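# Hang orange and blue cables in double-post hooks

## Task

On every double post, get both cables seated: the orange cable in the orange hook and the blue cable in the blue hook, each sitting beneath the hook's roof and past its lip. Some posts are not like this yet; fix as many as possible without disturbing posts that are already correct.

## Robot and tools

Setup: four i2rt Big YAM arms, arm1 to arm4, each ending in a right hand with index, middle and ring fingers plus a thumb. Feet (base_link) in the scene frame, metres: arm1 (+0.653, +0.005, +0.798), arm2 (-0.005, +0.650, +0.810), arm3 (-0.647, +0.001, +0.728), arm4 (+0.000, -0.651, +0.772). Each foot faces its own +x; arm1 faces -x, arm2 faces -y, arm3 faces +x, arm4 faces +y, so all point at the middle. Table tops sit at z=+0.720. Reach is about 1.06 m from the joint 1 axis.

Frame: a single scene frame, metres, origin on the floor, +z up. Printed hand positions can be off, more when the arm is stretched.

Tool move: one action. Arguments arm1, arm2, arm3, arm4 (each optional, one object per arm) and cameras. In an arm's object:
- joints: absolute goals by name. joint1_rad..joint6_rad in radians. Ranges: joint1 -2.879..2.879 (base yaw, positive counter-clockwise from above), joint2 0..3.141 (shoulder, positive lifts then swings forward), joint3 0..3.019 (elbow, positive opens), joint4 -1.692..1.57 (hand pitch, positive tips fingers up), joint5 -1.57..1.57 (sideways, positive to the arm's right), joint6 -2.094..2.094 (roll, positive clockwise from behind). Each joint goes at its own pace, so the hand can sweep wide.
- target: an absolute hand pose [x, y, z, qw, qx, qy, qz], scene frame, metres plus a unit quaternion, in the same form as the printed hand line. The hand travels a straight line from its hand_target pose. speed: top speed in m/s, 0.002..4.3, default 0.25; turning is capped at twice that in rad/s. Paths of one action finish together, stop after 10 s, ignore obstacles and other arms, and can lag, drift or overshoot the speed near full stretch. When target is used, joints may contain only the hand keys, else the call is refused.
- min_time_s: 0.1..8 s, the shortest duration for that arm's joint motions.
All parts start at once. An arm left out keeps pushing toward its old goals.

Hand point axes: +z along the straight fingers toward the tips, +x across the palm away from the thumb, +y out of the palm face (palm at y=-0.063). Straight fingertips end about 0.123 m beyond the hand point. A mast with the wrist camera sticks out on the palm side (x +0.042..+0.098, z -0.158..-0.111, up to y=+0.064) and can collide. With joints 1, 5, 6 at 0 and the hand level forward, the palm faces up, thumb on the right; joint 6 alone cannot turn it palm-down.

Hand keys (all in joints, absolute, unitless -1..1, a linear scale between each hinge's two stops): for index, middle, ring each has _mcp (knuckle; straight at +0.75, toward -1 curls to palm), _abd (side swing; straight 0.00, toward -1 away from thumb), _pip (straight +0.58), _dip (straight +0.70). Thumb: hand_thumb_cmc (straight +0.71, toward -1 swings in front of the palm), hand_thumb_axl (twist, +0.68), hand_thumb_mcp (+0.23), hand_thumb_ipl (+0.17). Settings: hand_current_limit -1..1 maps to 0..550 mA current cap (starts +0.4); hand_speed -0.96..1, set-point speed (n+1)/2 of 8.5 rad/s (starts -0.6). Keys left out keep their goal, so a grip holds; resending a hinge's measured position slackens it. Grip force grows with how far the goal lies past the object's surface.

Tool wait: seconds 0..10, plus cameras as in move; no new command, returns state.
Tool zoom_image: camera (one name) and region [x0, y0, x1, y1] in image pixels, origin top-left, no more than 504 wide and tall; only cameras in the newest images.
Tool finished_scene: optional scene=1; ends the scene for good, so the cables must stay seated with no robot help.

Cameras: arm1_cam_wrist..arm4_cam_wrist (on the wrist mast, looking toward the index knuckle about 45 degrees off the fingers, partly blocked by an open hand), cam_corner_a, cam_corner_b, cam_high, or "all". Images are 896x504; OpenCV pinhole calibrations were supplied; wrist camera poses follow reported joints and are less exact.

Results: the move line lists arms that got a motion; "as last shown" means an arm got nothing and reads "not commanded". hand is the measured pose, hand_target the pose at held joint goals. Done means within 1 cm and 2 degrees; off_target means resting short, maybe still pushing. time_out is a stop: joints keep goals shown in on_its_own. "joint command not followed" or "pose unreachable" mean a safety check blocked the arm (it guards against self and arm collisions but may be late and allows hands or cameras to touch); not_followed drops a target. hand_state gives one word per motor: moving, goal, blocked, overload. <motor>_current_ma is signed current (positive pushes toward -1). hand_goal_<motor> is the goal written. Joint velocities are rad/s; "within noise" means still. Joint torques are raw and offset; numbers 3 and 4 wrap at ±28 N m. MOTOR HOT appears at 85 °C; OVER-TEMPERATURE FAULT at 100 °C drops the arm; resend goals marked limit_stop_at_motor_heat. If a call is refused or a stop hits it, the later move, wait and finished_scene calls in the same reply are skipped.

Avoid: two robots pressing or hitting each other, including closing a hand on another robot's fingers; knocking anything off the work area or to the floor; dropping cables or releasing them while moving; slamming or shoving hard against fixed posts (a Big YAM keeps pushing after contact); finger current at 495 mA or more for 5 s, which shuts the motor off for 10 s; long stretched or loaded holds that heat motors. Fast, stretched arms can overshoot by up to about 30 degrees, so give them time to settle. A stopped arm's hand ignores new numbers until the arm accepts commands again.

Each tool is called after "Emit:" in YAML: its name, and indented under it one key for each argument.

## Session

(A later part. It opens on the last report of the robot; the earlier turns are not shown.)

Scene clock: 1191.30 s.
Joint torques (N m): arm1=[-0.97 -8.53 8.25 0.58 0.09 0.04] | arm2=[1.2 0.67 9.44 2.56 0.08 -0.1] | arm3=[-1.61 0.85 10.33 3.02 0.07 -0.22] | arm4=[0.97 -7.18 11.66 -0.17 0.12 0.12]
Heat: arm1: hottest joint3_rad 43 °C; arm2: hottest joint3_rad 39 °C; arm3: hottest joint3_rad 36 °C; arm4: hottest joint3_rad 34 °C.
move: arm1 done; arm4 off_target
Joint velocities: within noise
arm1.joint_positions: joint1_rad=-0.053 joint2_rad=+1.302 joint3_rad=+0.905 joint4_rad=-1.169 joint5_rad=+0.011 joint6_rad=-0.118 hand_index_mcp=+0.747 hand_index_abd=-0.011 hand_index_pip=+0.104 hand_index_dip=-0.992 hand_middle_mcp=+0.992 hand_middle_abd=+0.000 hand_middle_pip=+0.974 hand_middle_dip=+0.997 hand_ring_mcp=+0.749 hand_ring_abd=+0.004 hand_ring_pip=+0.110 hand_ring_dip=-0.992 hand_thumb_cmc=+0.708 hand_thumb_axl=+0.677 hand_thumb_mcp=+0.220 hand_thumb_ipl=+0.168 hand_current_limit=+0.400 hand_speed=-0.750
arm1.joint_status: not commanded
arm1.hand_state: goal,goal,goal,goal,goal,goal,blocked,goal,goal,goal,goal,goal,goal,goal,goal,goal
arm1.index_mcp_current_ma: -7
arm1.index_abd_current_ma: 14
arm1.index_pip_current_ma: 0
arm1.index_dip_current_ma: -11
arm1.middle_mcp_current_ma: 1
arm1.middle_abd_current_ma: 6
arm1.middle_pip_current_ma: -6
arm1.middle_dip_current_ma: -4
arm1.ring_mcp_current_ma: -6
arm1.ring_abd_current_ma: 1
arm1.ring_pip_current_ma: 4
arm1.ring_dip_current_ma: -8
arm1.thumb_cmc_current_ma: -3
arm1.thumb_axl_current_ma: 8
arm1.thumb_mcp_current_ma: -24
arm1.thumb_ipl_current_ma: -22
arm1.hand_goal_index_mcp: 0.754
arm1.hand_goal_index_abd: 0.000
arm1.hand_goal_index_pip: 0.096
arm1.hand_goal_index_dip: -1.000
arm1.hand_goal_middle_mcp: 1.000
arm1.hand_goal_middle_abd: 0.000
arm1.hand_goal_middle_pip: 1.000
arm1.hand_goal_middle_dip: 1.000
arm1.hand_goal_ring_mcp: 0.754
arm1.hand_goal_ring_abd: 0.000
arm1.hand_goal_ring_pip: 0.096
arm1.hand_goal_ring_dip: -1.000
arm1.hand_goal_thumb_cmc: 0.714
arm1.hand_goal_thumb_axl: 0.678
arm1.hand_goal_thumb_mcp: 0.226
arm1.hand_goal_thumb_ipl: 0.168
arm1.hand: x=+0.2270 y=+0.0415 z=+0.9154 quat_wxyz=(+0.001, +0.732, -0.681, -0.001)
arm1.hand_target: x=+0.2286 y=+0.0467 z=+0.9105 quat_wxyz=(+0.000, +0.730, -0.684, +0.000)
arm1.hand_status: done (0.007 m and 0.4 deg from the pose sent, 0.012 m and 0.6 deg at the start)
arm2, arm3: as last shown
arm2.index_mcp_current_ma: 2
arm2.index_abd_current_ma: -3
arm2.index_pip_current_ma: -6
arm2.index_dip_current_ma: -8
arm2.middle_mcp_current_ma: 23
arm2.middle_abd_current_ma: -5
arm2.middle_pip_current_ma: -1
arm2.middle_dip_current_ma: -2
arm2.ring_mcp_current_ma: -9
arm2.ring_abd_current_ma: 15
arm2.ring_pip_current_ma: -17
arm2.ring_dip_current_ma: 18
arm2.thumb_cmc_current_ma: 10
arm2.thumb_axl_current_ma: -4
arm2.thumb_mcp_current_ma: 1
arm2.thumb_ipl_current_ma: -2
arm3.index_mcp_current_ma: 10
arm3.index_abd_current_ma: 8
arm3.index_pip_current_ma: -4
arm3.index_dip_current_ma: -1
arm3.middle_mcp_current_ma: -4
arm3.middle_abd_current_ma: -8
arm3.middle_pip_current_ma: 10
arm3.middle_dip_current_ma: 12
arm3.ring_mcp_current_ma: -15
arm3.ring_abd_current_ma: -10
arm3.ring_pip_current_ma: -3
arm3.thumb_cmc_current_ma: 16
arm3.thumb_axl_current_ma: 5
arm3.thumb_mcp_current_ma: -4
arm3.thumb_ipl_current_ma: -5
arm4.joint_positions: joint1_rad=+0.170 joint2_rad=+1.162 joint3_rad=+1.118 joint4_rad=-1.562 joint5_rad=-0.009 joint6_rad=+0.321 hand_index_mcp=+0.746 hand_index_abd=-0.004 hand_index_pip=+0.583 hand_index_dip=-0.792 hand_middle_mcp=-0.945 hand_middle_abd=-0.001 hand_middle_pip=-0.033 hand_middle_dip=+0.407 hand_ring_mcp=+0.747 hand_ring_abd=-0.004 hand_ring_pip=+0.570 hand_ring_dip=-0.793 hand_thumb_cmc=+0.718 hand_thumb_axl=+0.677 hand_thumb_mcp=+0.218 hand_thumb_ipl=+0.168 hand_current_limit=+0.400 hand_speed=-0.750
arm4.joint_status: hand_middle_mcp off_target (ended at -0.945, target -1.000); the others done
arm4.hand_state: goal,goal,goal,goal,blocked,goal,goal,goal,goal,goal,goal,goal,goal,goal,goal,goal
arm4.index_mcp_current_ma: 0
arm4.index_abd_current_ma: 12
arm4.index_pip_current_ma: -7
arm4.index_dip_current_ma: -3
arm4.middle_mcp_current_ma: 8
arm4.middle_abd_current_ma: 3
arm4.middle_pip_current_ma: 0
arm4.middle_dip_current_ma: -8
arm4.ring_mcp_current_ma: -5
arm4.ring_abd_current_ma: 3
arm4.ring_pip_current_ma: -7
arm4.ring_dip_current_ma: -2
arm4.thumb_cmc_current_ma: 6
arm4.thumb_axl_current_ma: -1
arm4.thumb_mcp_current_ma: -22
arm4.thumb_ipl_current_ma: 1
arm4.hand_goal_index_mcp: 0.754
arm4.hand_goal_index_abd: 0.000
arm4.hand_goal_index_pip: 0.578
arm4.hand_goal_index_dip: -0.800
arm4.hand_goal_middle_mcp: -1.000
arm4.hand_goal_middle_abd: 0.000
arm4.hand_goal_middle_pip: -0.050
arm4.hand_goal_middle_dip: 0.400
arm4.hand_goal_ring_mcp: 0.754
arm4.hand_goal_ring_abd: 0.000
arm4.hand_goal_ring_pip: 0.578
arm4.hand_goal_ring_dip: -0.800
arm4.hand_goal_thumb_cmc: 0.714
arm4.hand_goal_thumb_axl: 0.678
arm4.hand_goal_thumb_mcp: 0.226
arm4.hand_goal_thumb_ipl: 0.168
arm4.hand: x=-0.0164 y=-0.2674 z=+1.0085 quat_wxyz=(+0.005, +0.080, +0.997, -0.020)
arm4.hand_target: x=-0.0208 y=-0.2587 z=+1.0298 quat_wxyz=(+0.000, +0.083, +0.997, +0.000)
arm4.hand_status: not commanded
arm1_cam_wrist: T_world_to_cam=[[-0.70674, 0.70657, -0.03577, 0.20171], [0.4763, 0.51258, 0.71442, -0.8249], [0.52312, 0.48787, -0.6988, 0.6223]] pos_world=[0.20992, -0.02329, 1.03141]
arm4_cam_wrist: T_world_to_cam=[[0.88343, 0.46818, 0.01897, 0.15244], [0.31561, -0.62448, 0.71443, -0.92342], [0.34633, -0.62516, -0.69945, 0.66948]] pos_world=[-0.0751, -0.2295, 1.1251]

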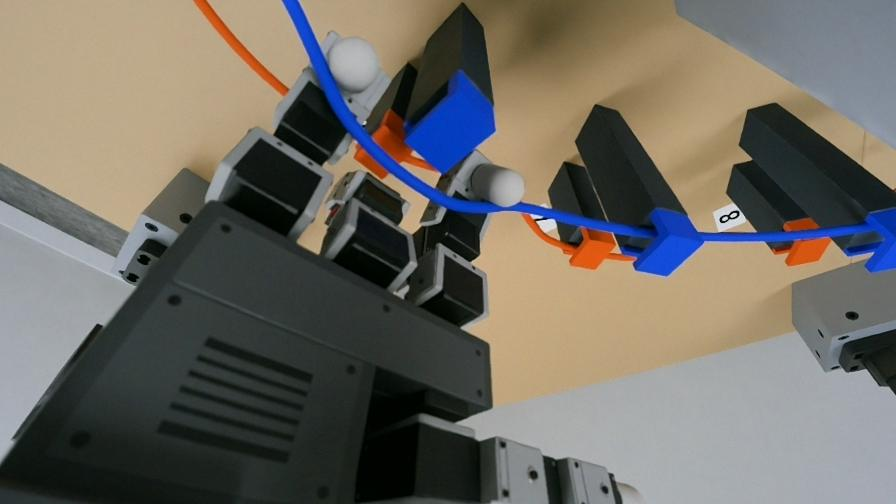

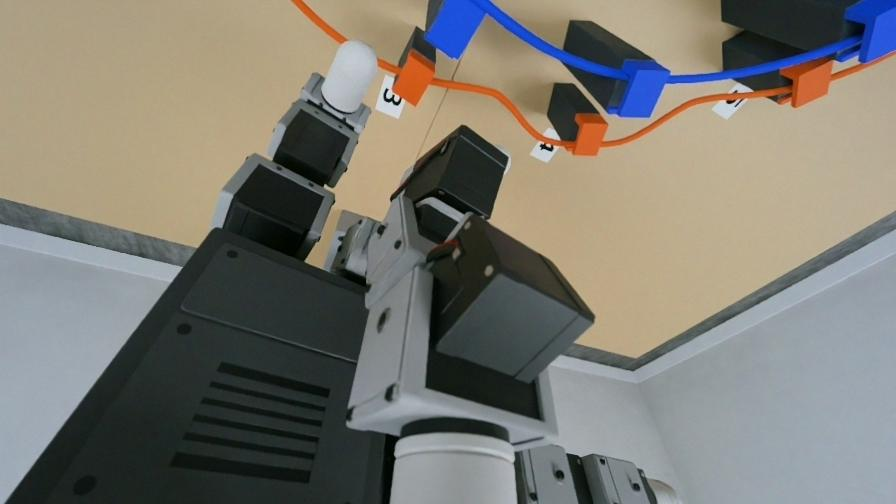

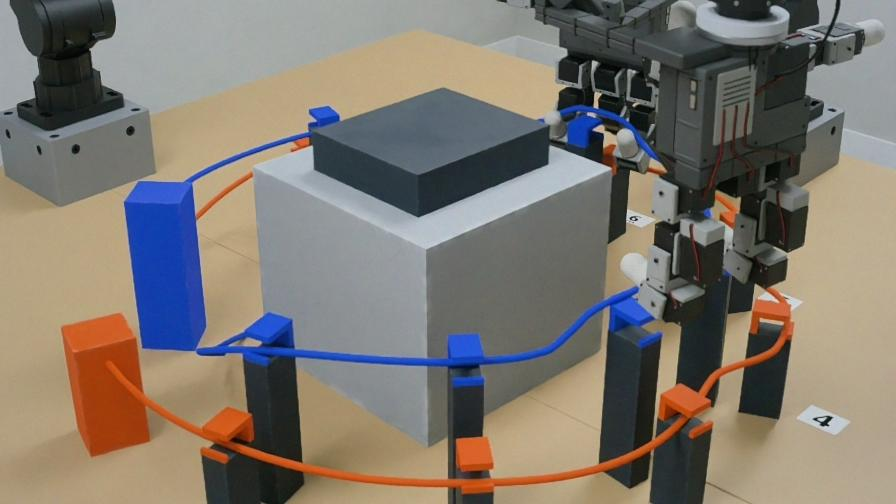

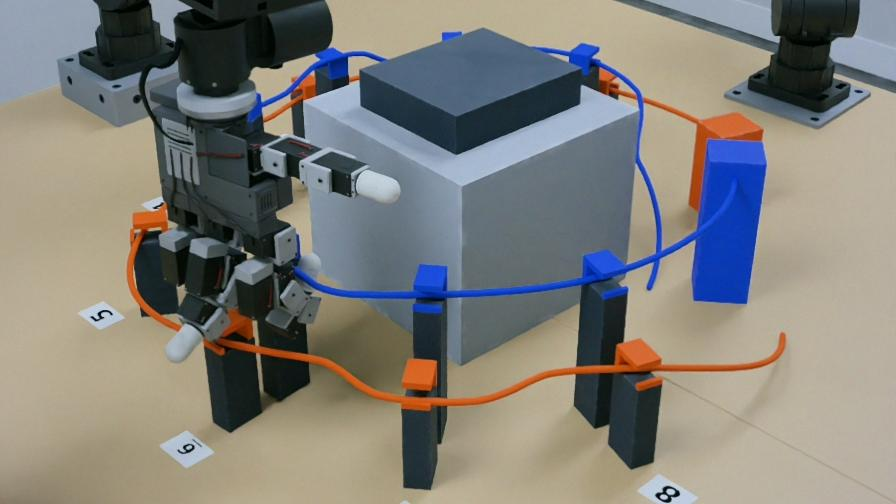

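Emit:
move:
  arm1: {"target": [0.2290, 0.0468, 0.9030, 0, -0.7296, 0.6839, 0], "speed": 0.05}
  arm4: {"target": [-0.0225, -0.2680, 0.928, 0, 0.0828, 0.9966, 0], "speed": 0.12}
  cameras: ["arm1_cam_wrist", "arm4_cam_wrist", "cam_corner_a"]

Emit:
zoom_image:
  camera: "arm4_cam_wrist"
  region: [300, 0, 600, 220]

Emit:
zoom_image:
  camera: "cam_corner_a"
  region: [540, 220, 780, 440]

Scene clock: 1205.53 s.
Joint torques (N m): arm1=[-0.44 -7.41 8.18 0.58 0.08 0.01] | arm2=[1.55 0.67 9.44 2.67 0.09 -0.11] | arm3=[-1.14 0.79 10.25 3.07 0.07 -0.16] | arm4=[0.97 -6.59 8.62 0.73 0.14 0.11]
Heat: arm1: hottest joint3_rad 40 °C; arm2: hottest joint3_rad 39 °C; arm3: hottest joint3_rad 36 °C; arm4: hottest joint3_rad 36 °C.
move: arm1 done; arm4 done
Joint velocities: within noise
arm1.joint_positions: joint1_rad=-0.053 joint2_rad=+1.302 joint3_rad=+0.890 joint4_rad=-1.147 joint5_rad=+0.011 joint6_rad=-0.118 hand_index_mcp=+0.747 hand_index_abd=-0.011 hand_index_pip=+0.104 hand_index_dip=-0.992 hand_middle_mcp=+0.992 hand_middle_abd=+0.000 hand_middle_pip=+0.974 hand_middle_dip=+0.997 hand_ring_mcp=+0.749 hand_ring_abd=+0.004 hand_ring_pip=+0.110 hand_ring_dip=-0.992 hand_thumb_cmc=+0.708 hand_thumb_axl=+0.677 hand_thumb_mcp=+0.220 hand_thumb_ipl=+0.168 hand_current_limit=+0.400 hand_speed=-0.750
arm1.joint_status: not commanded
arm1.hand_state: goal,goal,goal,goal,goal,goal,blocked,goal,goal,goal,goal,goal,goal,goal,goal,goal
arm1.index_mcp_current_ma: -15
arm1.index_abd_current_ma: 15
arm1.index_pip_current_ma: -23
arm1.index_dip_current_ma: 3
arm1.middle_mcp_current_ma: -15
arm1.middle_abd_current_ma: 15
arm1.middle_pip_current_ma: -15
arm1.middle_dip_current_ma: -6
arm1.ring_mcp_current_ma: -12
arm1.ring_abd_current_ma: 4
arm1.ring_pip_current_ma: 3
arm1.ring_dip_current_ma: -19
arm1.thumb_cmc_current_ma: -5
arm1.thumb_axl_current_ma: -3
arm1.thumb_mcp_current_ma: -7
arm1.thumb_ipl_current_ma: -9
arm1.hand_goal_index_mcp: 0.754
arm1.hand_goal_index_abd: 0.000
arm1.hand_goal_index_pip: 0.096
arm1.hand_goal_index_dip: -1.000
arm1.hand_goal_middle_mcp: 1.000
arm1.hand_goal_middle_abd: 0.000
arm1.hand_goal_middle_pip: 1.000
arm1.hand_goal_middle_dip: 1.000
arm1.hand_goal_ring_mcp: 0.754
arm1.hand_goal_ring_abd: 0.000
arm1.hand_goal_ring_pip: 0.096
arm1.hand_goal_ring_dip: -1.000
arm1.hand_goal_thumb_cmc: 0.714
arm1.hand_goal_thumb_axl: 0.678
arm1.hand_goal_thumb_mcp: 0.226
arm1.hand_goal_thumb_ipl: 0.168
arm1.hand: x=+0.2274 y=+0.0414 z=+0.9109 quat_wxyz=(+0.004, +0.732, -0.681, -0.004)
arm1.hand_target: x=+0.2292 y=+0.0467 z=+0.9030 quat_wxyz=(+0.000, +0.730, -0.684, +0.000)
arm1.hand_status: done (0.010 m and 0.7 deg from the pose sent, 0.014 m and 0.4 deg at the start)
arm2, arm3: as last shown
arm2.index_mcp_current_ma: 8
arm2.index_abd_current_ma: -9
arm2.index_pip_current_ma: -9
arm2.index_dip_current_ma: -14
arm2.middle_mcp_current_ma: 6
arm2.middle_abd_current_ma: -2
arm2.middle_pip_current_ma: -2
arm2.middle_dip_current_ma: 1
arm2.ring_mcp_current_ma: -15
arm2.ring_abd_current_ma: -5
arm2.ring_pip_current_ma: -10
arm2.ring_dip_current_ma: 1
arm2.thumb_cmc_current_ma: 1
arm2.thumb_axl_current_ma: -6
arm2.thumb_mcp_current_ma: 6
arm2.thumb_ipl_current_ma: 12
arm3.index_mcp_current_ma: -7
arm3.index_abd_current_ma: -2
arm3.index_pip_current_ma: -2
arm3.index_dip_current_ma: 0
arm3.middle_mcp_current_ma: -2
arm3.middle_abd_current_ma: -12
arm3.middle_pip_current_ma: 2
arm3.ring_mcp_current_ma: -5
arm3.ring_abd_current_ma: -15
arm3.ring_pip_current_ma: -4
arm3.ring_dip_current_ma: -12
arm3.thumb_cmc_current_ma: 3
arm3.thumb_axl_current_ma: 0
arm3.thumb_mcp_current_ma: -14
arm3.thumb_ipl_current_ma: -3
arm4.joint_positions: joint1_rad=+0.184 joint2_rad=+1.171 joint3_rad=+0.896 joint4_rad=-1.310 joint5_rad=-0.009 joint6_rad=+0.335 hand_index_mcp=+0.746 hand_index_abd=-0.004 hand_index_pip=+0.583 hand_index_dip=-0.792 hand_middle_mcp=-0.945 hand_middle_abd=-0.001 hand_middle_pip=-0.033 hand_middle_dip=+0.407 hand_ring_mcp=+0.747 hand_ring_abd=-0.004 hand_ring_pip=+0.572 hand_ring_dip=-0.793 hand_thumb_cmc=+0.718 hand_thumb_axl=+0.677 hand_thumb_mcp=+0.218 hand_thumb_ipl=+0.168 hand_current_limit=+0.400 hand_speed=-0.750
arm4.joint_status: not commanded
arm4.hand_state: goal,goal,goal,goal,blocked,goal,goal,goal,goal,goal,goal,goal,goal,goal,goal,goal
arm4.index_mcp_current_ma: -9
arm4.index_abd_current_ma: 16
arm4.index_pip_current_ma: -15
arm4.index_dip_current_ma: 7
arm4.middle_mcp_current_ma: 7
arm4.middle_abd_current_ma: -4
arm4.middle_pip_current_ma: 8
arm4.middle_dip_current_ma: -8
arm4.ring_mcp_current_ma: -11
arm4.ring_abd_current_ma: -4
arm4.ring_pip_current_ma: 9
arm4.ring_dip_current_ma: -2
arm4.thumb_cmc_current_ma: -1
arm4.thumb_axl_current_ma: 6
arm4.thumb_mcp_current_ma: -9
arm4.thumb_ipl_current_ma: 3
arm4.hand_goal_index_mcp: 0.754
arm4.hand_goal_index_abd: 0.000
arm4.hand_goal_index_pip: 0.578
arm4.hand_goal_index_dip: -0.800
arm4.hand_goal_middle_mcp: -1.000
arm4.hand_goal_middle_abd: 0.000
arm4.hand_goal_middle_pip: -0.050
arm4.hand_goal_middle_dip: 0.400
arm4.hand_goal_ring_mcp: 0.754
arm4.hand_goal_ring_abd: 0.000
arm4.hand_goal_ring_pip: 0.578
arm4.hand_goal_ring_dip: -0.800
arm4.hand_goal_thumb_cmc: 0.714
arm4.hand_goal_thumb_axl: 0.678
arm4.hand_goal_thumb_mcp: 0.226
arm4.hand_goal_thumb_ipl: 0.168
arm4.hand: x=-0.0187 y=-0.2734 z=+0.9238 quat_wxyz=(+0.002, +0.081, +0.997, -0.009)
arm4.hand_target: x=-0.0225 y=-0.2681 z=+0.9280 quat_wxyz=(+0.000, +0.083, +0.997, +0.000)
arm4.hand_status: done (0.008 m and 1.1 deg from the pose sent, 0.081 m and 2.3 deg at the start)
arm1_cam_wrist: T_world_to_cam=[[-0.70695, 0.70661, -0.03052, 0.19719], [0.48144, 0.51238, 0.71112, -0.82008], [0.51812, 0.48803, -0.70241, 0.62343]] pos_world=[0.21121, -0.02339, 1.02709]
arm4_cam_wrist: T_world_to_cam=[[0.8836, 0.4675, 0.02613, 0.15214], [0.31773, -0.63965, 0.69992, -0.85666], [0.34393, -0.61016, -0.71374, 0.62441]] pos_world=[-0.077, -0.2381, 1.04129]

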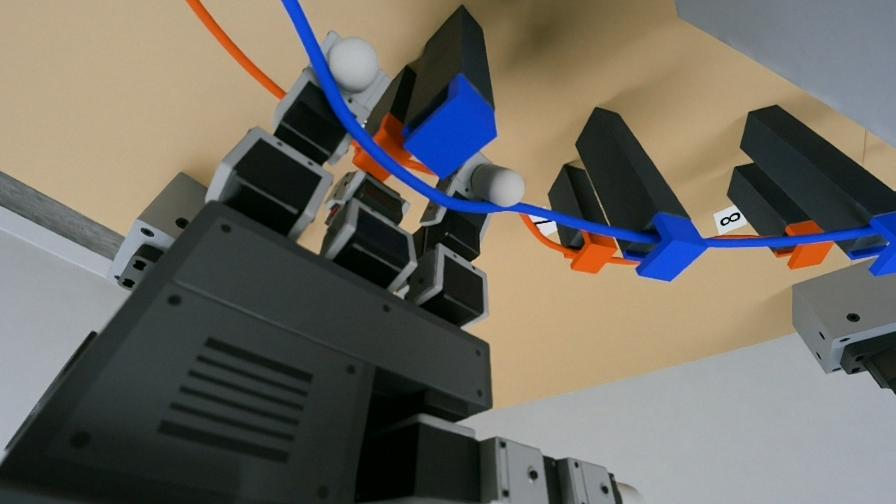

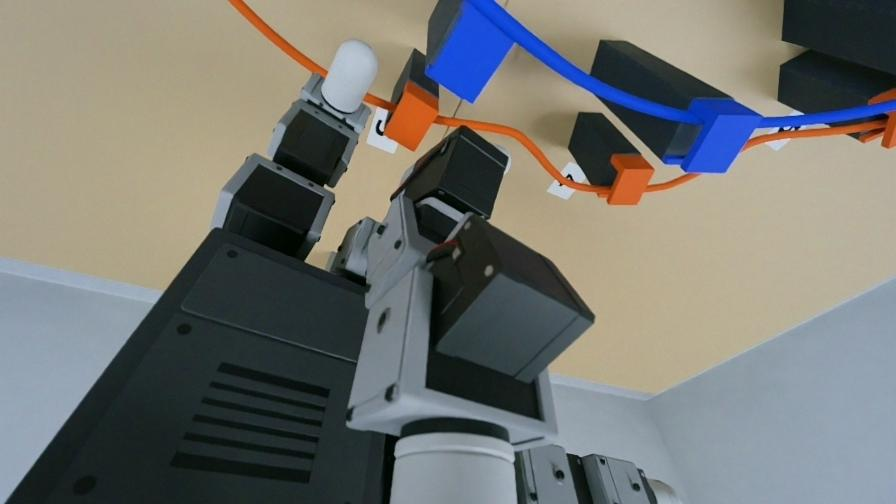

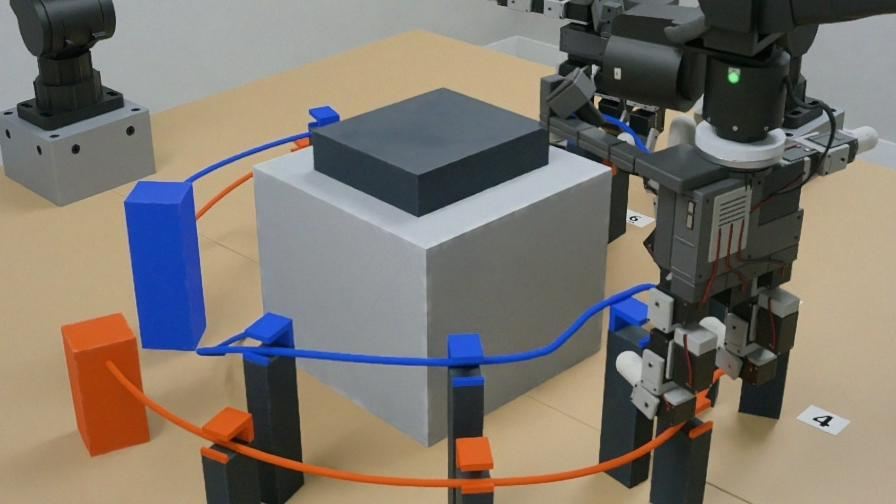

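Scaled by 1.680 from the camera's image (finer frame: 1280x720).

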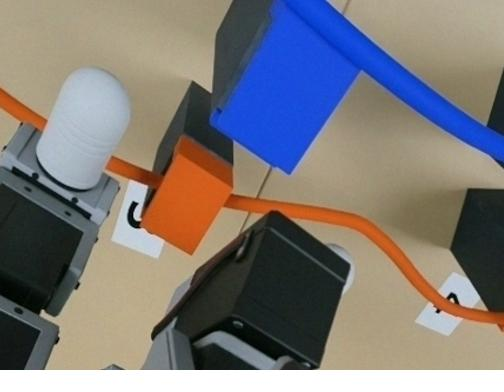

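Scaled by 2.100 from the camera's image (finer frame: 1280x720).

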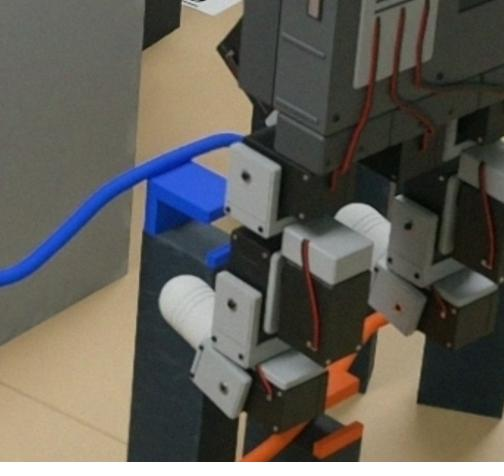

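Emit:
move:
  arm1: {"target": [0.2030, 0.0450, 0.9180, 0, -0.7296, 0.6839, 0], "speed": 0.05}
  arm4: {"target": [-0.0085, -0.1720, 0.949, 0, 0.0828, 0.9966, 0], "speed": 0.08}
  cameras: ["arm1_cam_wrist", "arm4_cam_wrist", "cam_corner_a", "cam_corner_b"]

Emit:
zoom_image:
  camera: "arm1_cam_wrist"
  region: [300, 0, 600, 220]

Emit:
zoom_image:
  camera: "arm4_cam_wrist"
  region: [300, 0, 600, 220]

Emit:
zoom_image:
  camera: "cam_corner_a"
  region: [500, 200, 740, 420]

Scene clock: 1218.10 s.
Joint torques (N m): arm1=[0.21 -8 12.22 -0.35 0.08 0.11] | arm2=[1.26 1.49 9.4 2.62 0.1 -0.11] | arm3=[-0.97 1.14 10.24 3.11 0.05 -0.22] | arm4=[-0.38 -9.99 11.58 -0.13 0.16 -0.18]
Heat: arm1: hottest joint3_rad 38 °C; arm2: hottest joint3_rad 39 °C; arm3: hottest joint3_rad 36 °C; arm4: hottest joint3_rad 35 °C.
move: arm1 off_target; arm4 off_target
Joint velocities: within noise
arm1.joint_positions: joint1_rad=-0.053 joint2_rad=+1.348 joint3_rad=+0.928 joint4_rad=-1.164 joint5_rad=+0.011 joint6_rad=-0.118 hand_index_mcp=+0.747 hand_index_abd=-0.011 hand_index_pip=+0.103 hand_index_dip=-0.992 hand_middle_mcp=+0.992 hand_middle_abd=+0.000 hand_middle_pip=+0.974 hand_middle_dip=+0.997 hand_ring_mcp=+0.749 hand_ring_abd=+0.004 hand_ring_pip=+0.109 hand_ring_dip=-0.992 hand_thumb_cmc=+0.708 hand_thumb_axl=+0.677 hand_thumb_mcp=+0.220 hand_thumb_ipl=+0.168 hand_current_limit=+0.400 hand_speed=-0.750
arm1.joint_status: not commanded
arm1.hand_state: goal,goal,goal,goal,goal,goal,blocked,goal,goal,goal,goal,goal,goal,goal,goal,goal
arm1.index_mcp_current_ma: 6
arm1.index_abd_current_ma: 20
arm1.index_pip_current_ma: -1
arm1.index_dip_current_ma: 0
arm1.middle_mcp_current_ma: -7
arm1.middle_abd_current_ma: 1
arm1.middle_pip_current_ma: 1
arm1.middle_dip_current_ma: 4
arm1.ring_mcp_current_ma: -2
arm1.ring_abd_current_ma: 7
arm1.ring_pip_current_ma: 11
arm1.ring_dip_current_ma: 11
arm1.thumb_cmc_current_ma: 2
arm1.thumb_axl_current_ma: 5
arm1.thumb_mcp_current_ma: -20
arm1.thumb_ipl_current_ma: -7
arm1.hand_goal_index_mcp: 0.754
arm1.hand_goal_index_abd: 0.000
arm1.hand_goal_index_pip: 0.096
arm1.hand_goal_index_dip: -1.000
arm1.hand_goal_middle_mcp: 1.000
arm1.hand_goal_middle_abd: 0.000
arm1.hand_goal_middle_pip: 1.000
arm1.hand_goal_middle_dip: 1.000
arm1.hand_goal_ring_mcp: 0.754
arm1.hand_goal_ring_abd: 0.000
arm1.hand_goal_ring_pip: 0.096
arm1.hand_goal_ring_dip: -1.000
arm1.hand_goal_thumb_cmc: 0.714
arm1.hand_goal_thumb_axl: 0.678
arm1.hand_goal_thumb_mcp: 0.226
arm1.hand_goal_thumb_ipl: 0.168
arm1.hand: x=+0.2174 y=+0.0418 z=+0.9071 quat_wxyz=(-0.005, +0.732, -0.681, +0.006)
arm1.hand_target: x=+0.2035 y=+0.0450 z=+0.9180 quat_wxyz=(+0.000, +0.730, -0.684, +0.000)
arm1.hand_status: off_target (0.018 m and 1.0 deg from the pose sent, 0.026 m and 0.7 deg at the start)
arm2, arm3: as last shown
arm2.index_mcp_current_ma: 20
arm2.index_abd_current_ma: -3
arm2.index_pip_current_ma: -6
arm2.index_dip_current_ma: 5
arm2.middle_mcp_current_ma: 18
arm2.middle_abd_current_ma: -16
arm2.middle_pip_current_ma: 16
arm2.middle_dip_current_ma: -9
arm2.ring_mcp_current_ma: 9
arm2.ring_abd_current_ma: -17
arm2.ring_pip_current_ma: -7
arm2.ring_dip_current_ma: 4
arm2.thumb_cmc_current_ma: 9
arm2.thumb_axl_current_ma: 13
arm2.thumb_mcp_current_ma: 7
arm2.thumb_ipl_current_ma: 15
arm3.index_mcp_current_ma: 3
arm3.index_abd_current_ma: 0
arm3.index_pip_current_ma: 1
arm3.index_dip_current_ma: -3
arm3.middle_mcp_current_ma: 3
arm3.middle_abd_current_ma: -1
arm3.middle_pip_current_ma: 8
arm3.middle_dip_current_ma: 5
arm3.ring_mcp_current_ma: -16
arm3.ring_abd_current_ma: -7
arm3.ring_pip_current_ma: -8
arm3.ring_dip_current_ma: -7
arm3.thumb_cmc_current_ma: -3
arm3.thumb_axl_current_ma: 4
arm3.thumb_mcp_current_ma: 8
arm3.thumb_ipl_current_ma: 5
arm4.joint_positions: joint1_rad=+0.124 joint2_rad=+1.403 joint3_rad=+1.122 joint4_rad=-1.323 joint5_rad=-0.009 joint6_rad=+0.285 hand_index_mcp=+0.746 hand_index_abd=-0.009 hand_index_pip=+0.582 hand_index_dip=-0.792 hand_middle_mcp=-0.945 hand_middle_abd=-0.001 hand_middle_pip=-0.033 hand_middle_dip=+0.407 hand_ring_mcp=+0.748 hand_ring_abd=+0.001 hand_ring_pip=+0.583 hand_ring_dip=-0.793 hand_thumb_cmc=+0.706 hand_thumb_axl=+0.677 hand_thumb_mcp=+0.218 hand_thumb_ipl=+0.168 hand_current_limit=+0.400 hand_speed=-0.750
arm4.joint_status: not commanded
arm4.hand_state: goal,goal,goal,goal,blocked,goal,goal,goal,goal,goal,goal,goal,goal,goal,goal,goal
arm4.index_mcp_current_ma: 9
arm4.index_abd_current_ma: 6
arm4.index_pip_current_ma: -3
arm4.index_dip_current_ma: 6
arm4.middle_mcp_current_ma: 19
arm4.middle_abd_current_ma: -13
arm4.middle_pip_current_ma: 3
arm4.middle_dip_current_ma: -3
arm4.ring_mcp_current_ma: -9
arm4.ring_abd_current_ma: -10
arm4.ring_pip_current_ma: 7
arm4.ring_dip_current_ma: 6
arm4.thumb_cmc_current_ma: 5
arm4.thumb_axl_current_ma: 7
arm4.thumb_mcp_current_ma: -12
arm4.thumb_ipl_current_ma: -3
arm4.hand_goal_index_mcp: 0.754
arm4.hand_goal_index_abd: 0.000
arm4.hand_goal_index_pip: 0.578
arm4.hand_goal_index_dip: -0.800
arm4.hand_goal_middle_mcp: -1.000
arm4.hand_goal_middle_abd: 0.000
arm4.hand_goal_middle_pip: -0.050
arm4.hand_goal_middle_dip: 0.400
arm4.hand_goal_ring_mcp: 0.754
arm4.hand_goal_ring_abd: 0.000
arm4.hand_goal_ring_pip: 0.578
arm4.hand_goal_ring_dip: -0.800
arm4.hand_goal_thumb_cmc: 0.714
arm4.hand_goal_thumb_axl: 0.678
arm4.hand_goal_thumb_mcp: 0.226
arm4.hand_goal_thumb_ipl: 0.168
arm4.hand: x=-0.0097 y=-0.1887 z=+0.9294 quat_wxyz=(+0.004, +0.085, +0.996, -0.019)
arm4.hand_target: x=-0.0085 y=-0.1730 z=+0.9491 quat_wxyz=(+0.000, +0.083, +0.997, +0.000)
arm4.hand_status: off_target (0.026 m and 2.2 deg from the pose sent, 0.105 m and 1.1 deg at the start)
arm1_cam_wrist: T_world_to_cam=[[-0.70609, 0.7064, -0.04937, 0.20664], [0.463, 0.5133, 0.7226, -0.81914], [0.53579, 0.48736, -0.6895, 0.61018]] pos_world=[0.19824, -0.02289, 1.02284]
arm4_cam_wrist: T_world_to_cam=[[0.88808, 0.45931, 0.01867, 0.1099], [0.3104, -0.62912, 0.71264, -0.8191], [0.33907, -0.62709, -0.70128, 0.66226]] pos_world=[-0.0679, -0.1505, 1.0461]

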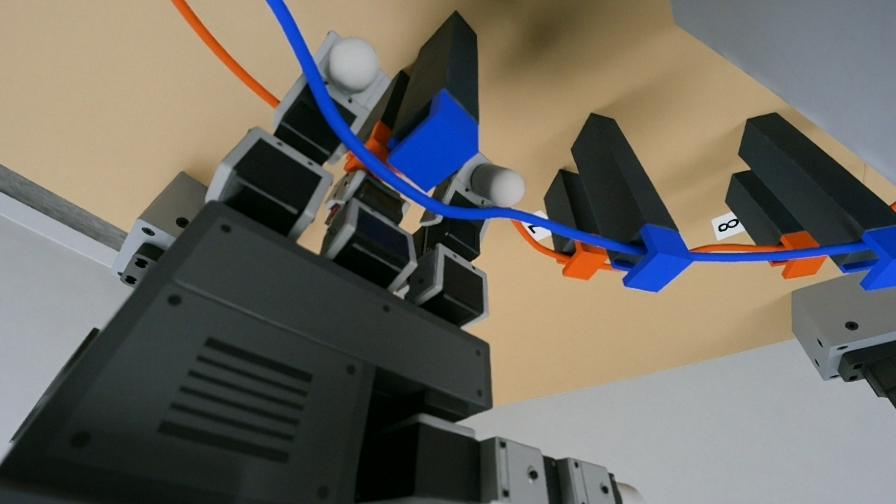

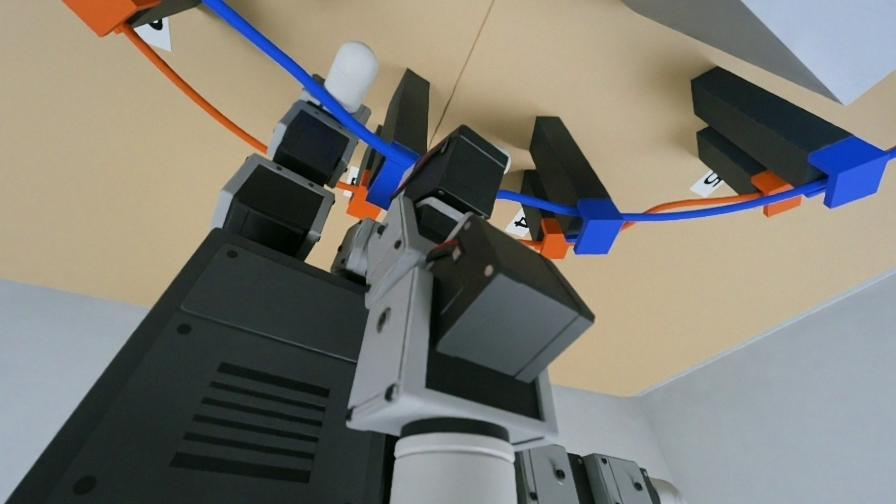

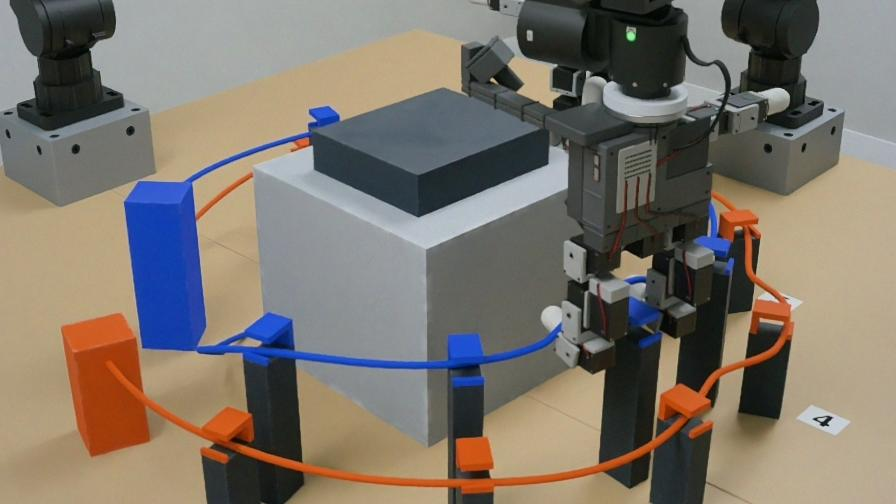

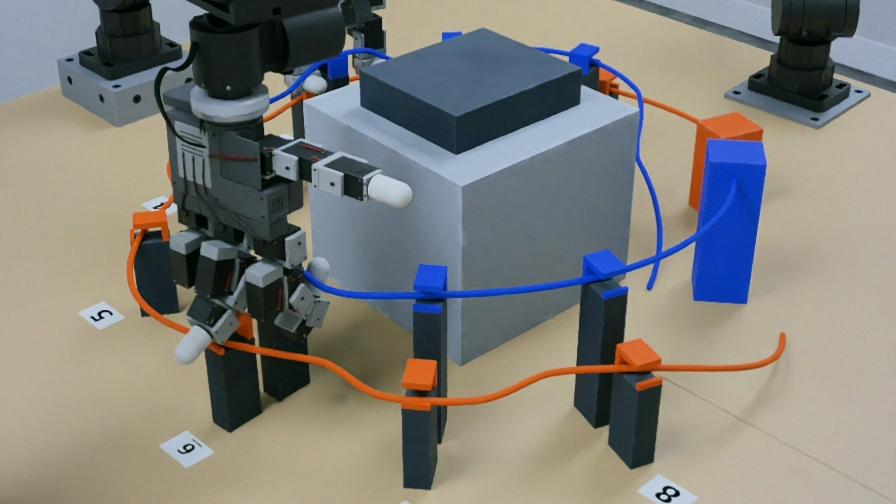

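Scaled by 1.680 from the camera's image (finer frame: 1280x720).

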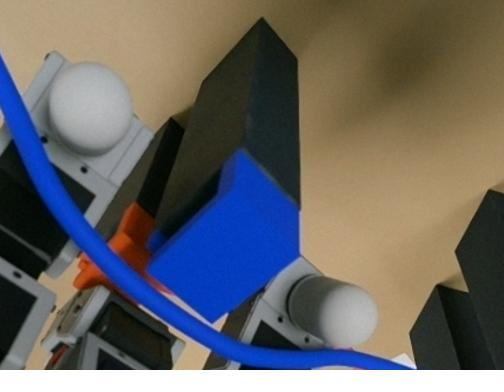

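Scaled by 1.680 from the camera's image (finer frame: 1280x720).

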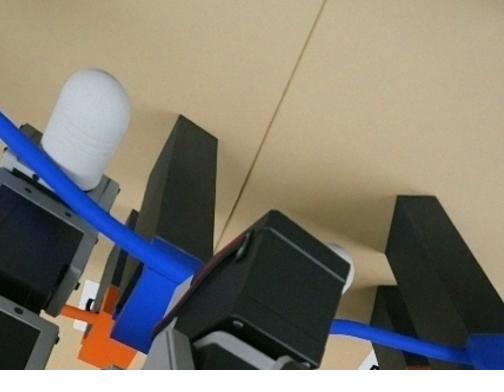

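Scaled by 2.100 from the camera's image (finer frame: 1280x720).

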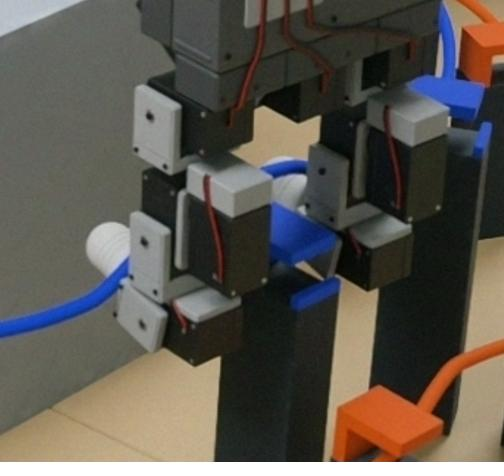

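Emit:
move:
  arm1: {"target": [0.1850, 0.0440, 0.9245, 0, -0.7296, 0.6839, 0], "speed": 0.03}
  arm4: {"joints": {"hand_ring_dip": -1, "hand_ring_pip": 0.095, "hand_index_dip": -1, "hand_index_pip": 0.095}}
  cameras: ["arm1_cam_wrist", "arm4_cam_wrist", "cam_corner_a", "cam_corner_b"]

Emit:
zoom_image:
  camera: "arm1_cam_wrist"
  region: [300, 0, 600, 220]

Emit:
zoom_image:
  camera: "arm4_cam_wrist"
  region: [300, 0, 600, 220]

Emit:
zoom_image:
  camera: "cam_corner_a"
  region: [500, 200, 740, 420]

Emit:
zoom_image:
  camera: "cam_corner_b"
  region: [130, 220, 350, 440]

Scene clock: 1226.70 s.
Joint torques (N m): arm1=[0.91 -8.82 12.97 0.06 0.08 0.19] | arm2=[1.38 0.67 9.43 2.58 0.07 -0.09] | arm3=[-1.14 1.26 10.28 3.12 0.04 -0.17] | arm4=[-0.38 -9.99 11.59 -0.12 0.16 -0.18]
Heat: arm1: hottest joint3_rad 38 °C; arm2: hottest joint3_rad 39 °C; arm3: hottest joint3_rad 36 °C; arm4: hottest joint3_rad 35 °C.
move: arm1 off_target; arm4 off_target
Joint velocities: within noise
arm1.joint_positions: joint1_rad=-0.053 joint2_rad=+1.388 joint3_rad=+0.975 joint4_rad=-1.190 joint5_rad=+0.011 joint6_rad=-0.118 hand_index_mcp=+0.759 hand_index_abd=-0.001 hand_index_pip=+0.103 hand_index_dip=-0.992 hand_middle_mcp=+0.992 hand_middle_abd=+0.000 hand_middle_pip=+0.974 hand_middle_dip=+0.997 hand_ring_mcp=+0.759 hand_ring_abd=+0.004 hand_ring_pip=+0.109 hand_ring_dip=-0.993 hand_thumb_cmc=+0.708 hand_thumb_axl=+0.677 hand_thumb_mcp=+0.220 hand_thumb_ipl=+0.168 hand_current_limit=+0.400 hand_speed=-0.750
arm1.joint_status: not commanded
arm1.hand_state: goal,goal,goal,goal,goal,goal,blocked,goal,goal,goal,goal,goal,goal,goal,goal,goal
arm1.index_mcp_current_ma: 4
arm1.index_abd_current_ma: 8
arm1.index_pip_current_ma: -9
arm1.index_dip_current_ma: -2
arm1.middle_mcp_current_ma: -8
arm1.middle_abd_current_ma: 14
arm1.middle_pip_current_ma: -6
arm1.middle_dip_current_ma: -6
arm1.ring_mcp_current_ma: 16
arm1.ring_abd_current_ma: 22
arm1.ring_pip_current_ma: 11
arm1.ring_dip_current_ma: -8
arm1.thumb_cmc_current_ma: 4
arm1.thumb_axl_current_ma: 5
arm1.thumb_mcp_current_ma: 10
arm1.thumb_ipl_current_ma: -1
arm1.hand_goal_index_mcp: 0.754
arm1.hand_goal_index_abd: 0.000
arm1.hand_goal_index_pip: 0.096
arm1.hand_goal_index_dip: -1.000
arm1.hand_goal_middle_mcp: 1.000
arm1.hand_goal_middle_abd: 0.000
arm1.hand_goal_middle_pip: 1.000
arm1.hand_goal_middle_dip: 1.000
arm1.hand_goal_ring_mcp: 0.754
arm1.hand_goal_ring_abd: 0.000
arm1.hand_goal_ring_pip: 0.096
arm1.hand_goal_ring_dip: -1.000
arm1.hand_goal_thumb_cmc: 0.714
arm1.hand_goal_thumb_axl: 0.678
arm1.hand_goal_thumb_mcp: 0.226
arm1.hand_goal_thumb_ipl: 0.168
arm1.hand: x=+0.2054 y=+0.0424 z=+0.9087 quat_wxyz=(-0.010, +0.732, -0.681, +0.013)
arm1.hand_target: x=+0.1860 y=+0.0439 z=+0.9247 quat_wxyz=(+0.000, +0.730, -0.684, +0.000)
arm1.hand_status: off_target (0.026 m and 2.0 deg from the pose sent, 0.037 m and 1.0 deg at the start)
arm2, arm3: as last shown
arm2.index_mcp_current_ma: -4
arm2.index_abd_current_ma: -8
arm2.index_pip_current_ma: -4
arm2.index_dip_current_ma: 8
arm2.middle_mcp_current_ma: 12
arm2.middle_abd_current_ma: -11
arm2.middle_pip_current_ma: -13
arm2.middle_dip_current_ma: -13
arm2.ring_mcp_current_ma: -2
arm2.ring_abd_current_ma: -1
arm2.ring_pip_current_ma: 4
arm2.ring_dip_current_ma: -6
arm2.thumb_cmc_current_ma: 1
arm2.thumb_axl_current_ma: -11
arm2.thumb_mcp_current_ma: 17
arm3.index_mcp_current_ma: 9
arm3.index_abd_current_ma: -3
arm3.index_pip_current_ma: -7
arm3.index_dip_current_ma: 1
arm3.middle_mcp_current_ma: 6
arm3.middle_abd_current_ma: -4
arm3.middle_pip_current_ma: 0
arm3.middle_dip_current_ma: 1
arm3.ring_mcp_current_ma: -10
arm3.ring_abd_current_ma: -6
arm3.ring_pip_current_ma: 2
arm3.ring_dip_current_ma: -8
arm3.thumb_cmc_current_ma: 9
arm3.thumb_axl_current_ma: 1
arm3.thumb_mcp_current_ma: 5
arm3.thumb_ipl_current_ma: -6
arm4.joint_positions: joint1_rad=+0.124 joint2_rad=+1.403 joint3_rad=+1.122 joint4_rad=-1.323 joint5_rad=-0.009 joint6_rad=+0.284 hand_index_mcp=+0.746 hand_index_abd=-0.009 hand_index_pip=+0.115 hand_index_dip=-0.991 hand_middle_mcp=-0.945 hand_middle_abd=-0.001 hand_middle_pip=-0.033 hand_middle_dip=+0.407 hand_ring_mcp=+0.758 hand_ring_abd=+0.009 hand_ring_pip=+0.116 hand_ring_dip=-1.000 hand_thumb_cmc=+0.706 hand_thumb_axl=+0.677 hand_thumb_mcp=+0.218 hand_thumb_ipl=+0.168 hand_current_limit=+0.400 hand_speed=-0.750
arm4.joint_status: hand_ring_pip off_target (ended at +0.116, target +0.095); the others done
arm4.hand_state: goal,goal,goal,goal,blocked,goal,goal,goal,goal,goal,blocked,goal,goal,goal,goal,goal
arm4.index_mcp_current_ma: 2
arm4.index_abd_current_ma: 1
arm4.index_pip_current_ma: -3
arm4.index_dip_current_ma: -4
arm4.middle_mcp_current_ma: 20
arm4.middle_abd_current_ma: 4
arm4.middle_pip_current_ma: -2
arm4.middle_dip_current_ma: 5
arm4.ring_mcp_current_ma: -11
arm4.ring_abd_current_ma: -5
arm4.ring_pip_current_ma: -6
arm4.ring_dip_current_ma: 3
arm4.thumb_cmc_current_ma: -9
arm4.thumb_axl_current_ma: 8
arm4.thumb_mcp_current_ma: -15
arm4.thumb_ipl_current_ma: -5
arm4.hand_goal_index_mcp: 0.754
arm4.hand_goal_index_abd: 0.000
arm4.hand_goal_index_pip: 0.096
arm4.hand_goal_index_dip: -1.000
arm4.hand_goal_middle_mcp: -1.000
arm4.hand_goal_middle_abd: 0.000
arm4.hand_goal_middle_pip: -0.050
arm4.hand_goal_middle_dip: 0.400
arm4.hand_goal_ring_mcp: 0.754
arm4.hand_goal_ring_abd: 0.000
arm4.hand_goal_ring_pip: 0.096
arm4.hand_goal_ring_dip: -1.000
arm4.hand_goal_thumb_cmc: 0.714
arm4.hand_goal_thumb_axl: 0.678
arm4.hand_goal_thumb_mcp: 0.226
arm4.hand_goal_thumb_ipl: 0.168
arm4.hand: x=-0.0098 y=-0.1887 z=+0.9294 quat_wxyz=(+0.004, +0.085, +0.996, -0.019)
arm4.hand_target: x=-0.0085 y=-0.1730 z=+0.9491 quat_wxyz=(+0.000, +0.083, +0.997, +0.000)
arm4.hand_status: not commanded
arm1_cam_wrist: T_world_to_cam=[[-0.70528, 0.70616, -0.06252, 0.20966], [0.4499, 0.514, 0.73033, -0.81948], [0.54787, 0.48697, -0.68022, 0.60651]] pos_world=[0.18427, -0.02219, 1.02416]
arm4_cam_wrist: T_world_to_cam=[[0.88753, 0.46038, 0.01858, 0.11024], [0.31124, -0.62878, 0.71257, -0.81895], [0.33974, -0.62665, -0.70135, 0.66241]] pos_world=[-0.068, -0.1506, 1.0461]

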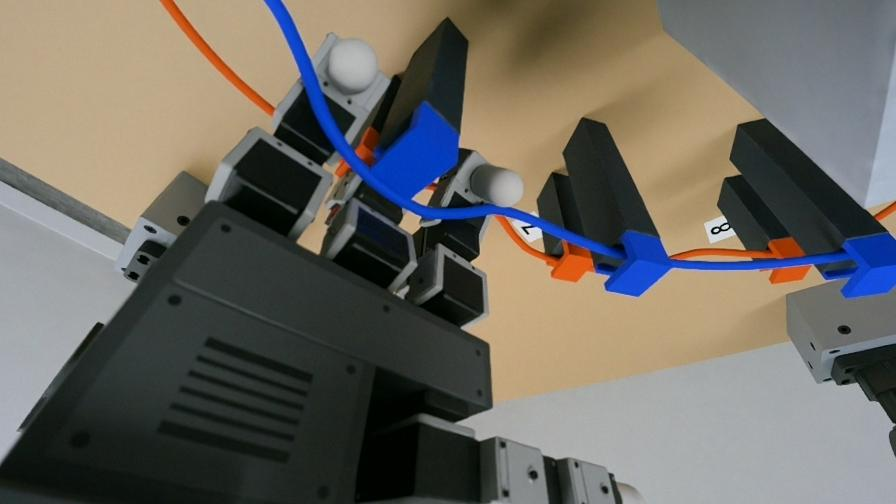

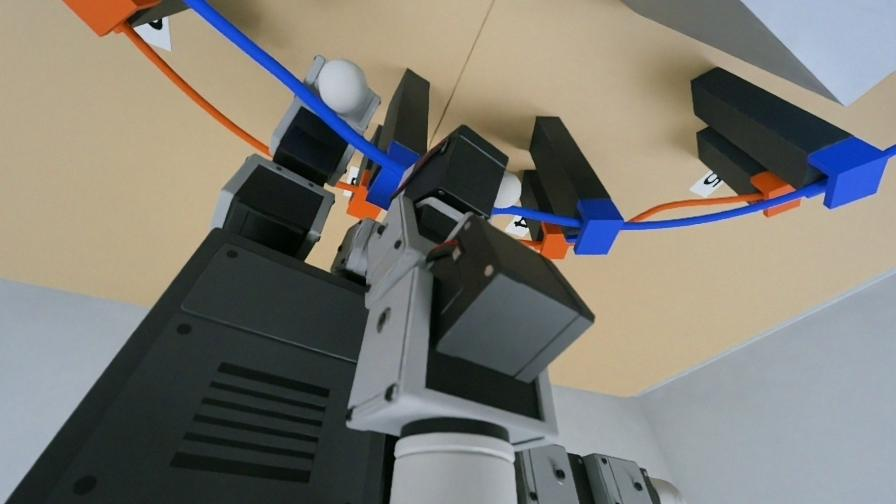

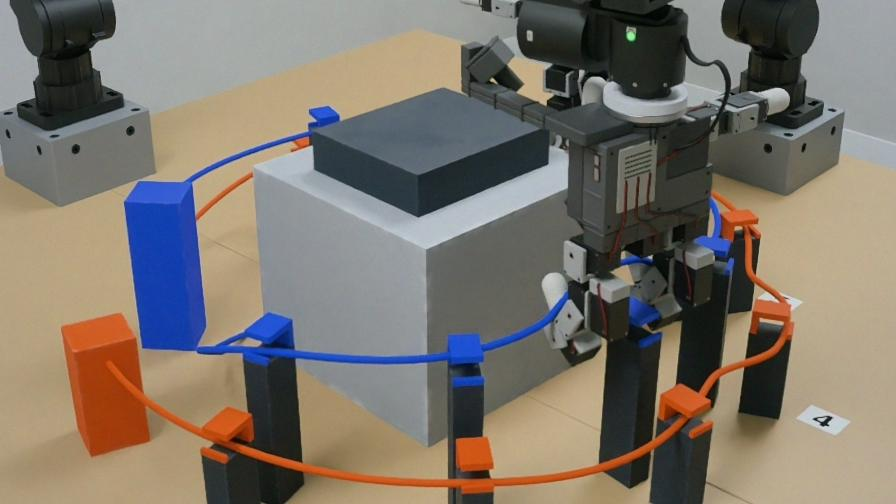

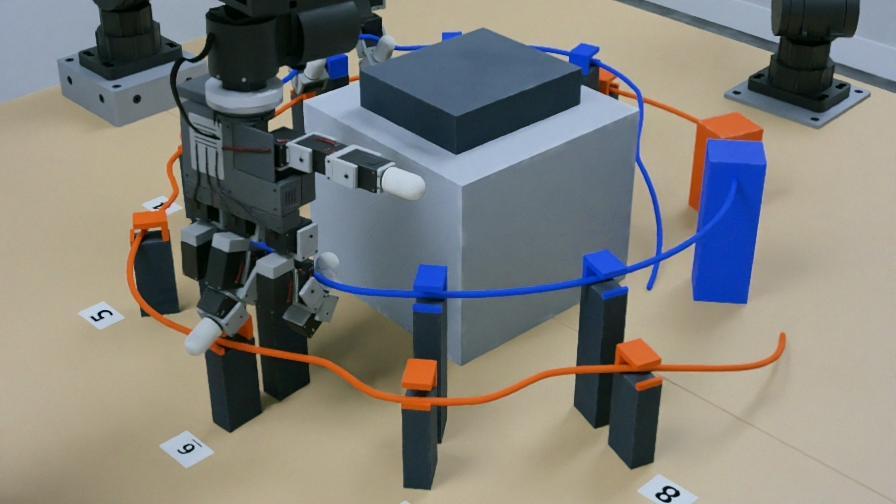

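Scaled by 1.680 from the camera's image (finer frame: 1280x720).

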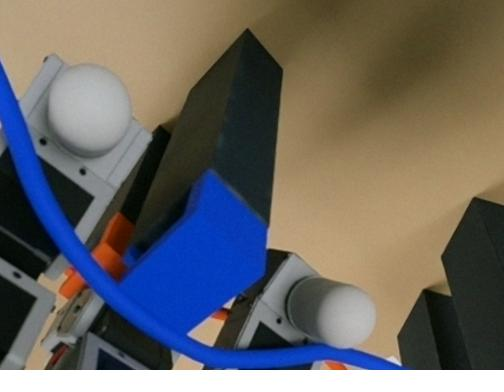

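Scaled by 1.680 from the camera's image (finer frame: 1280x720).

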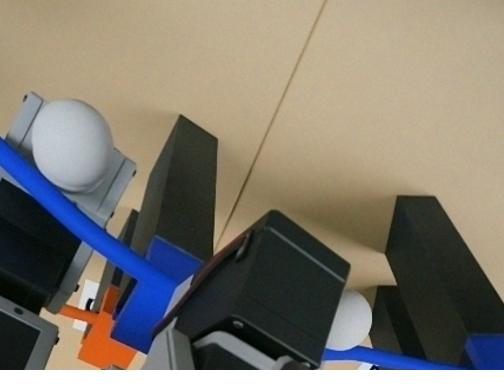

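Scaled by 2.100 from the camera's image (finer frame: 1280x720).

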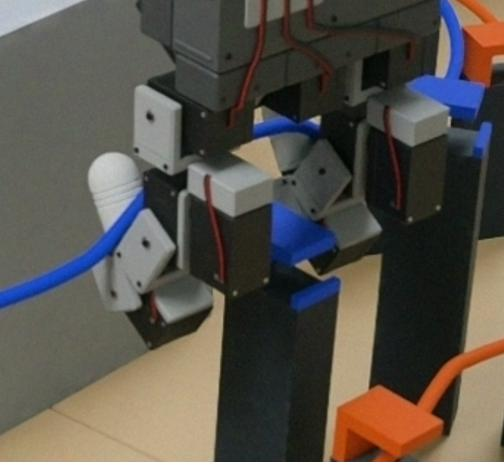

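Scaled by 2.291 from the camera's image (finer frame: 1280x720).

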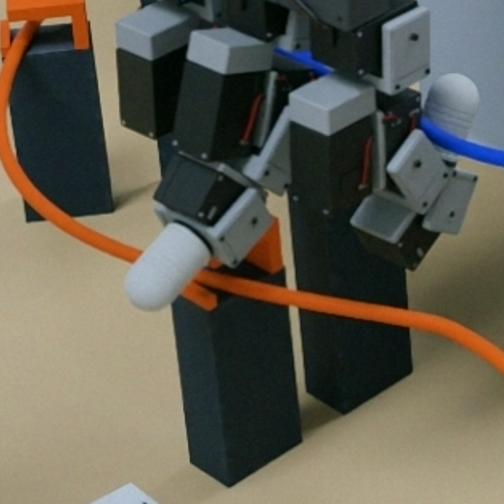

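Emit:
zoom_image:
  camera: "arm1_cam_wrist"
  region: [340, 120, 470, 220]

Scaled by 3.877 from the camera's image (finer frame: 1280x720).

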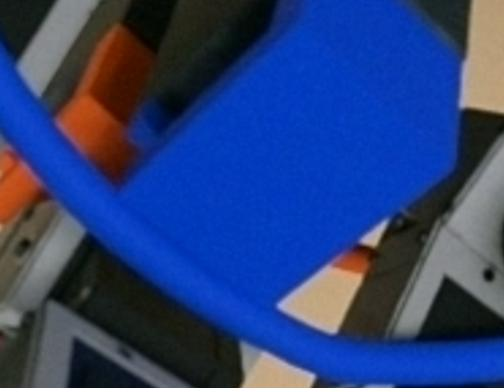

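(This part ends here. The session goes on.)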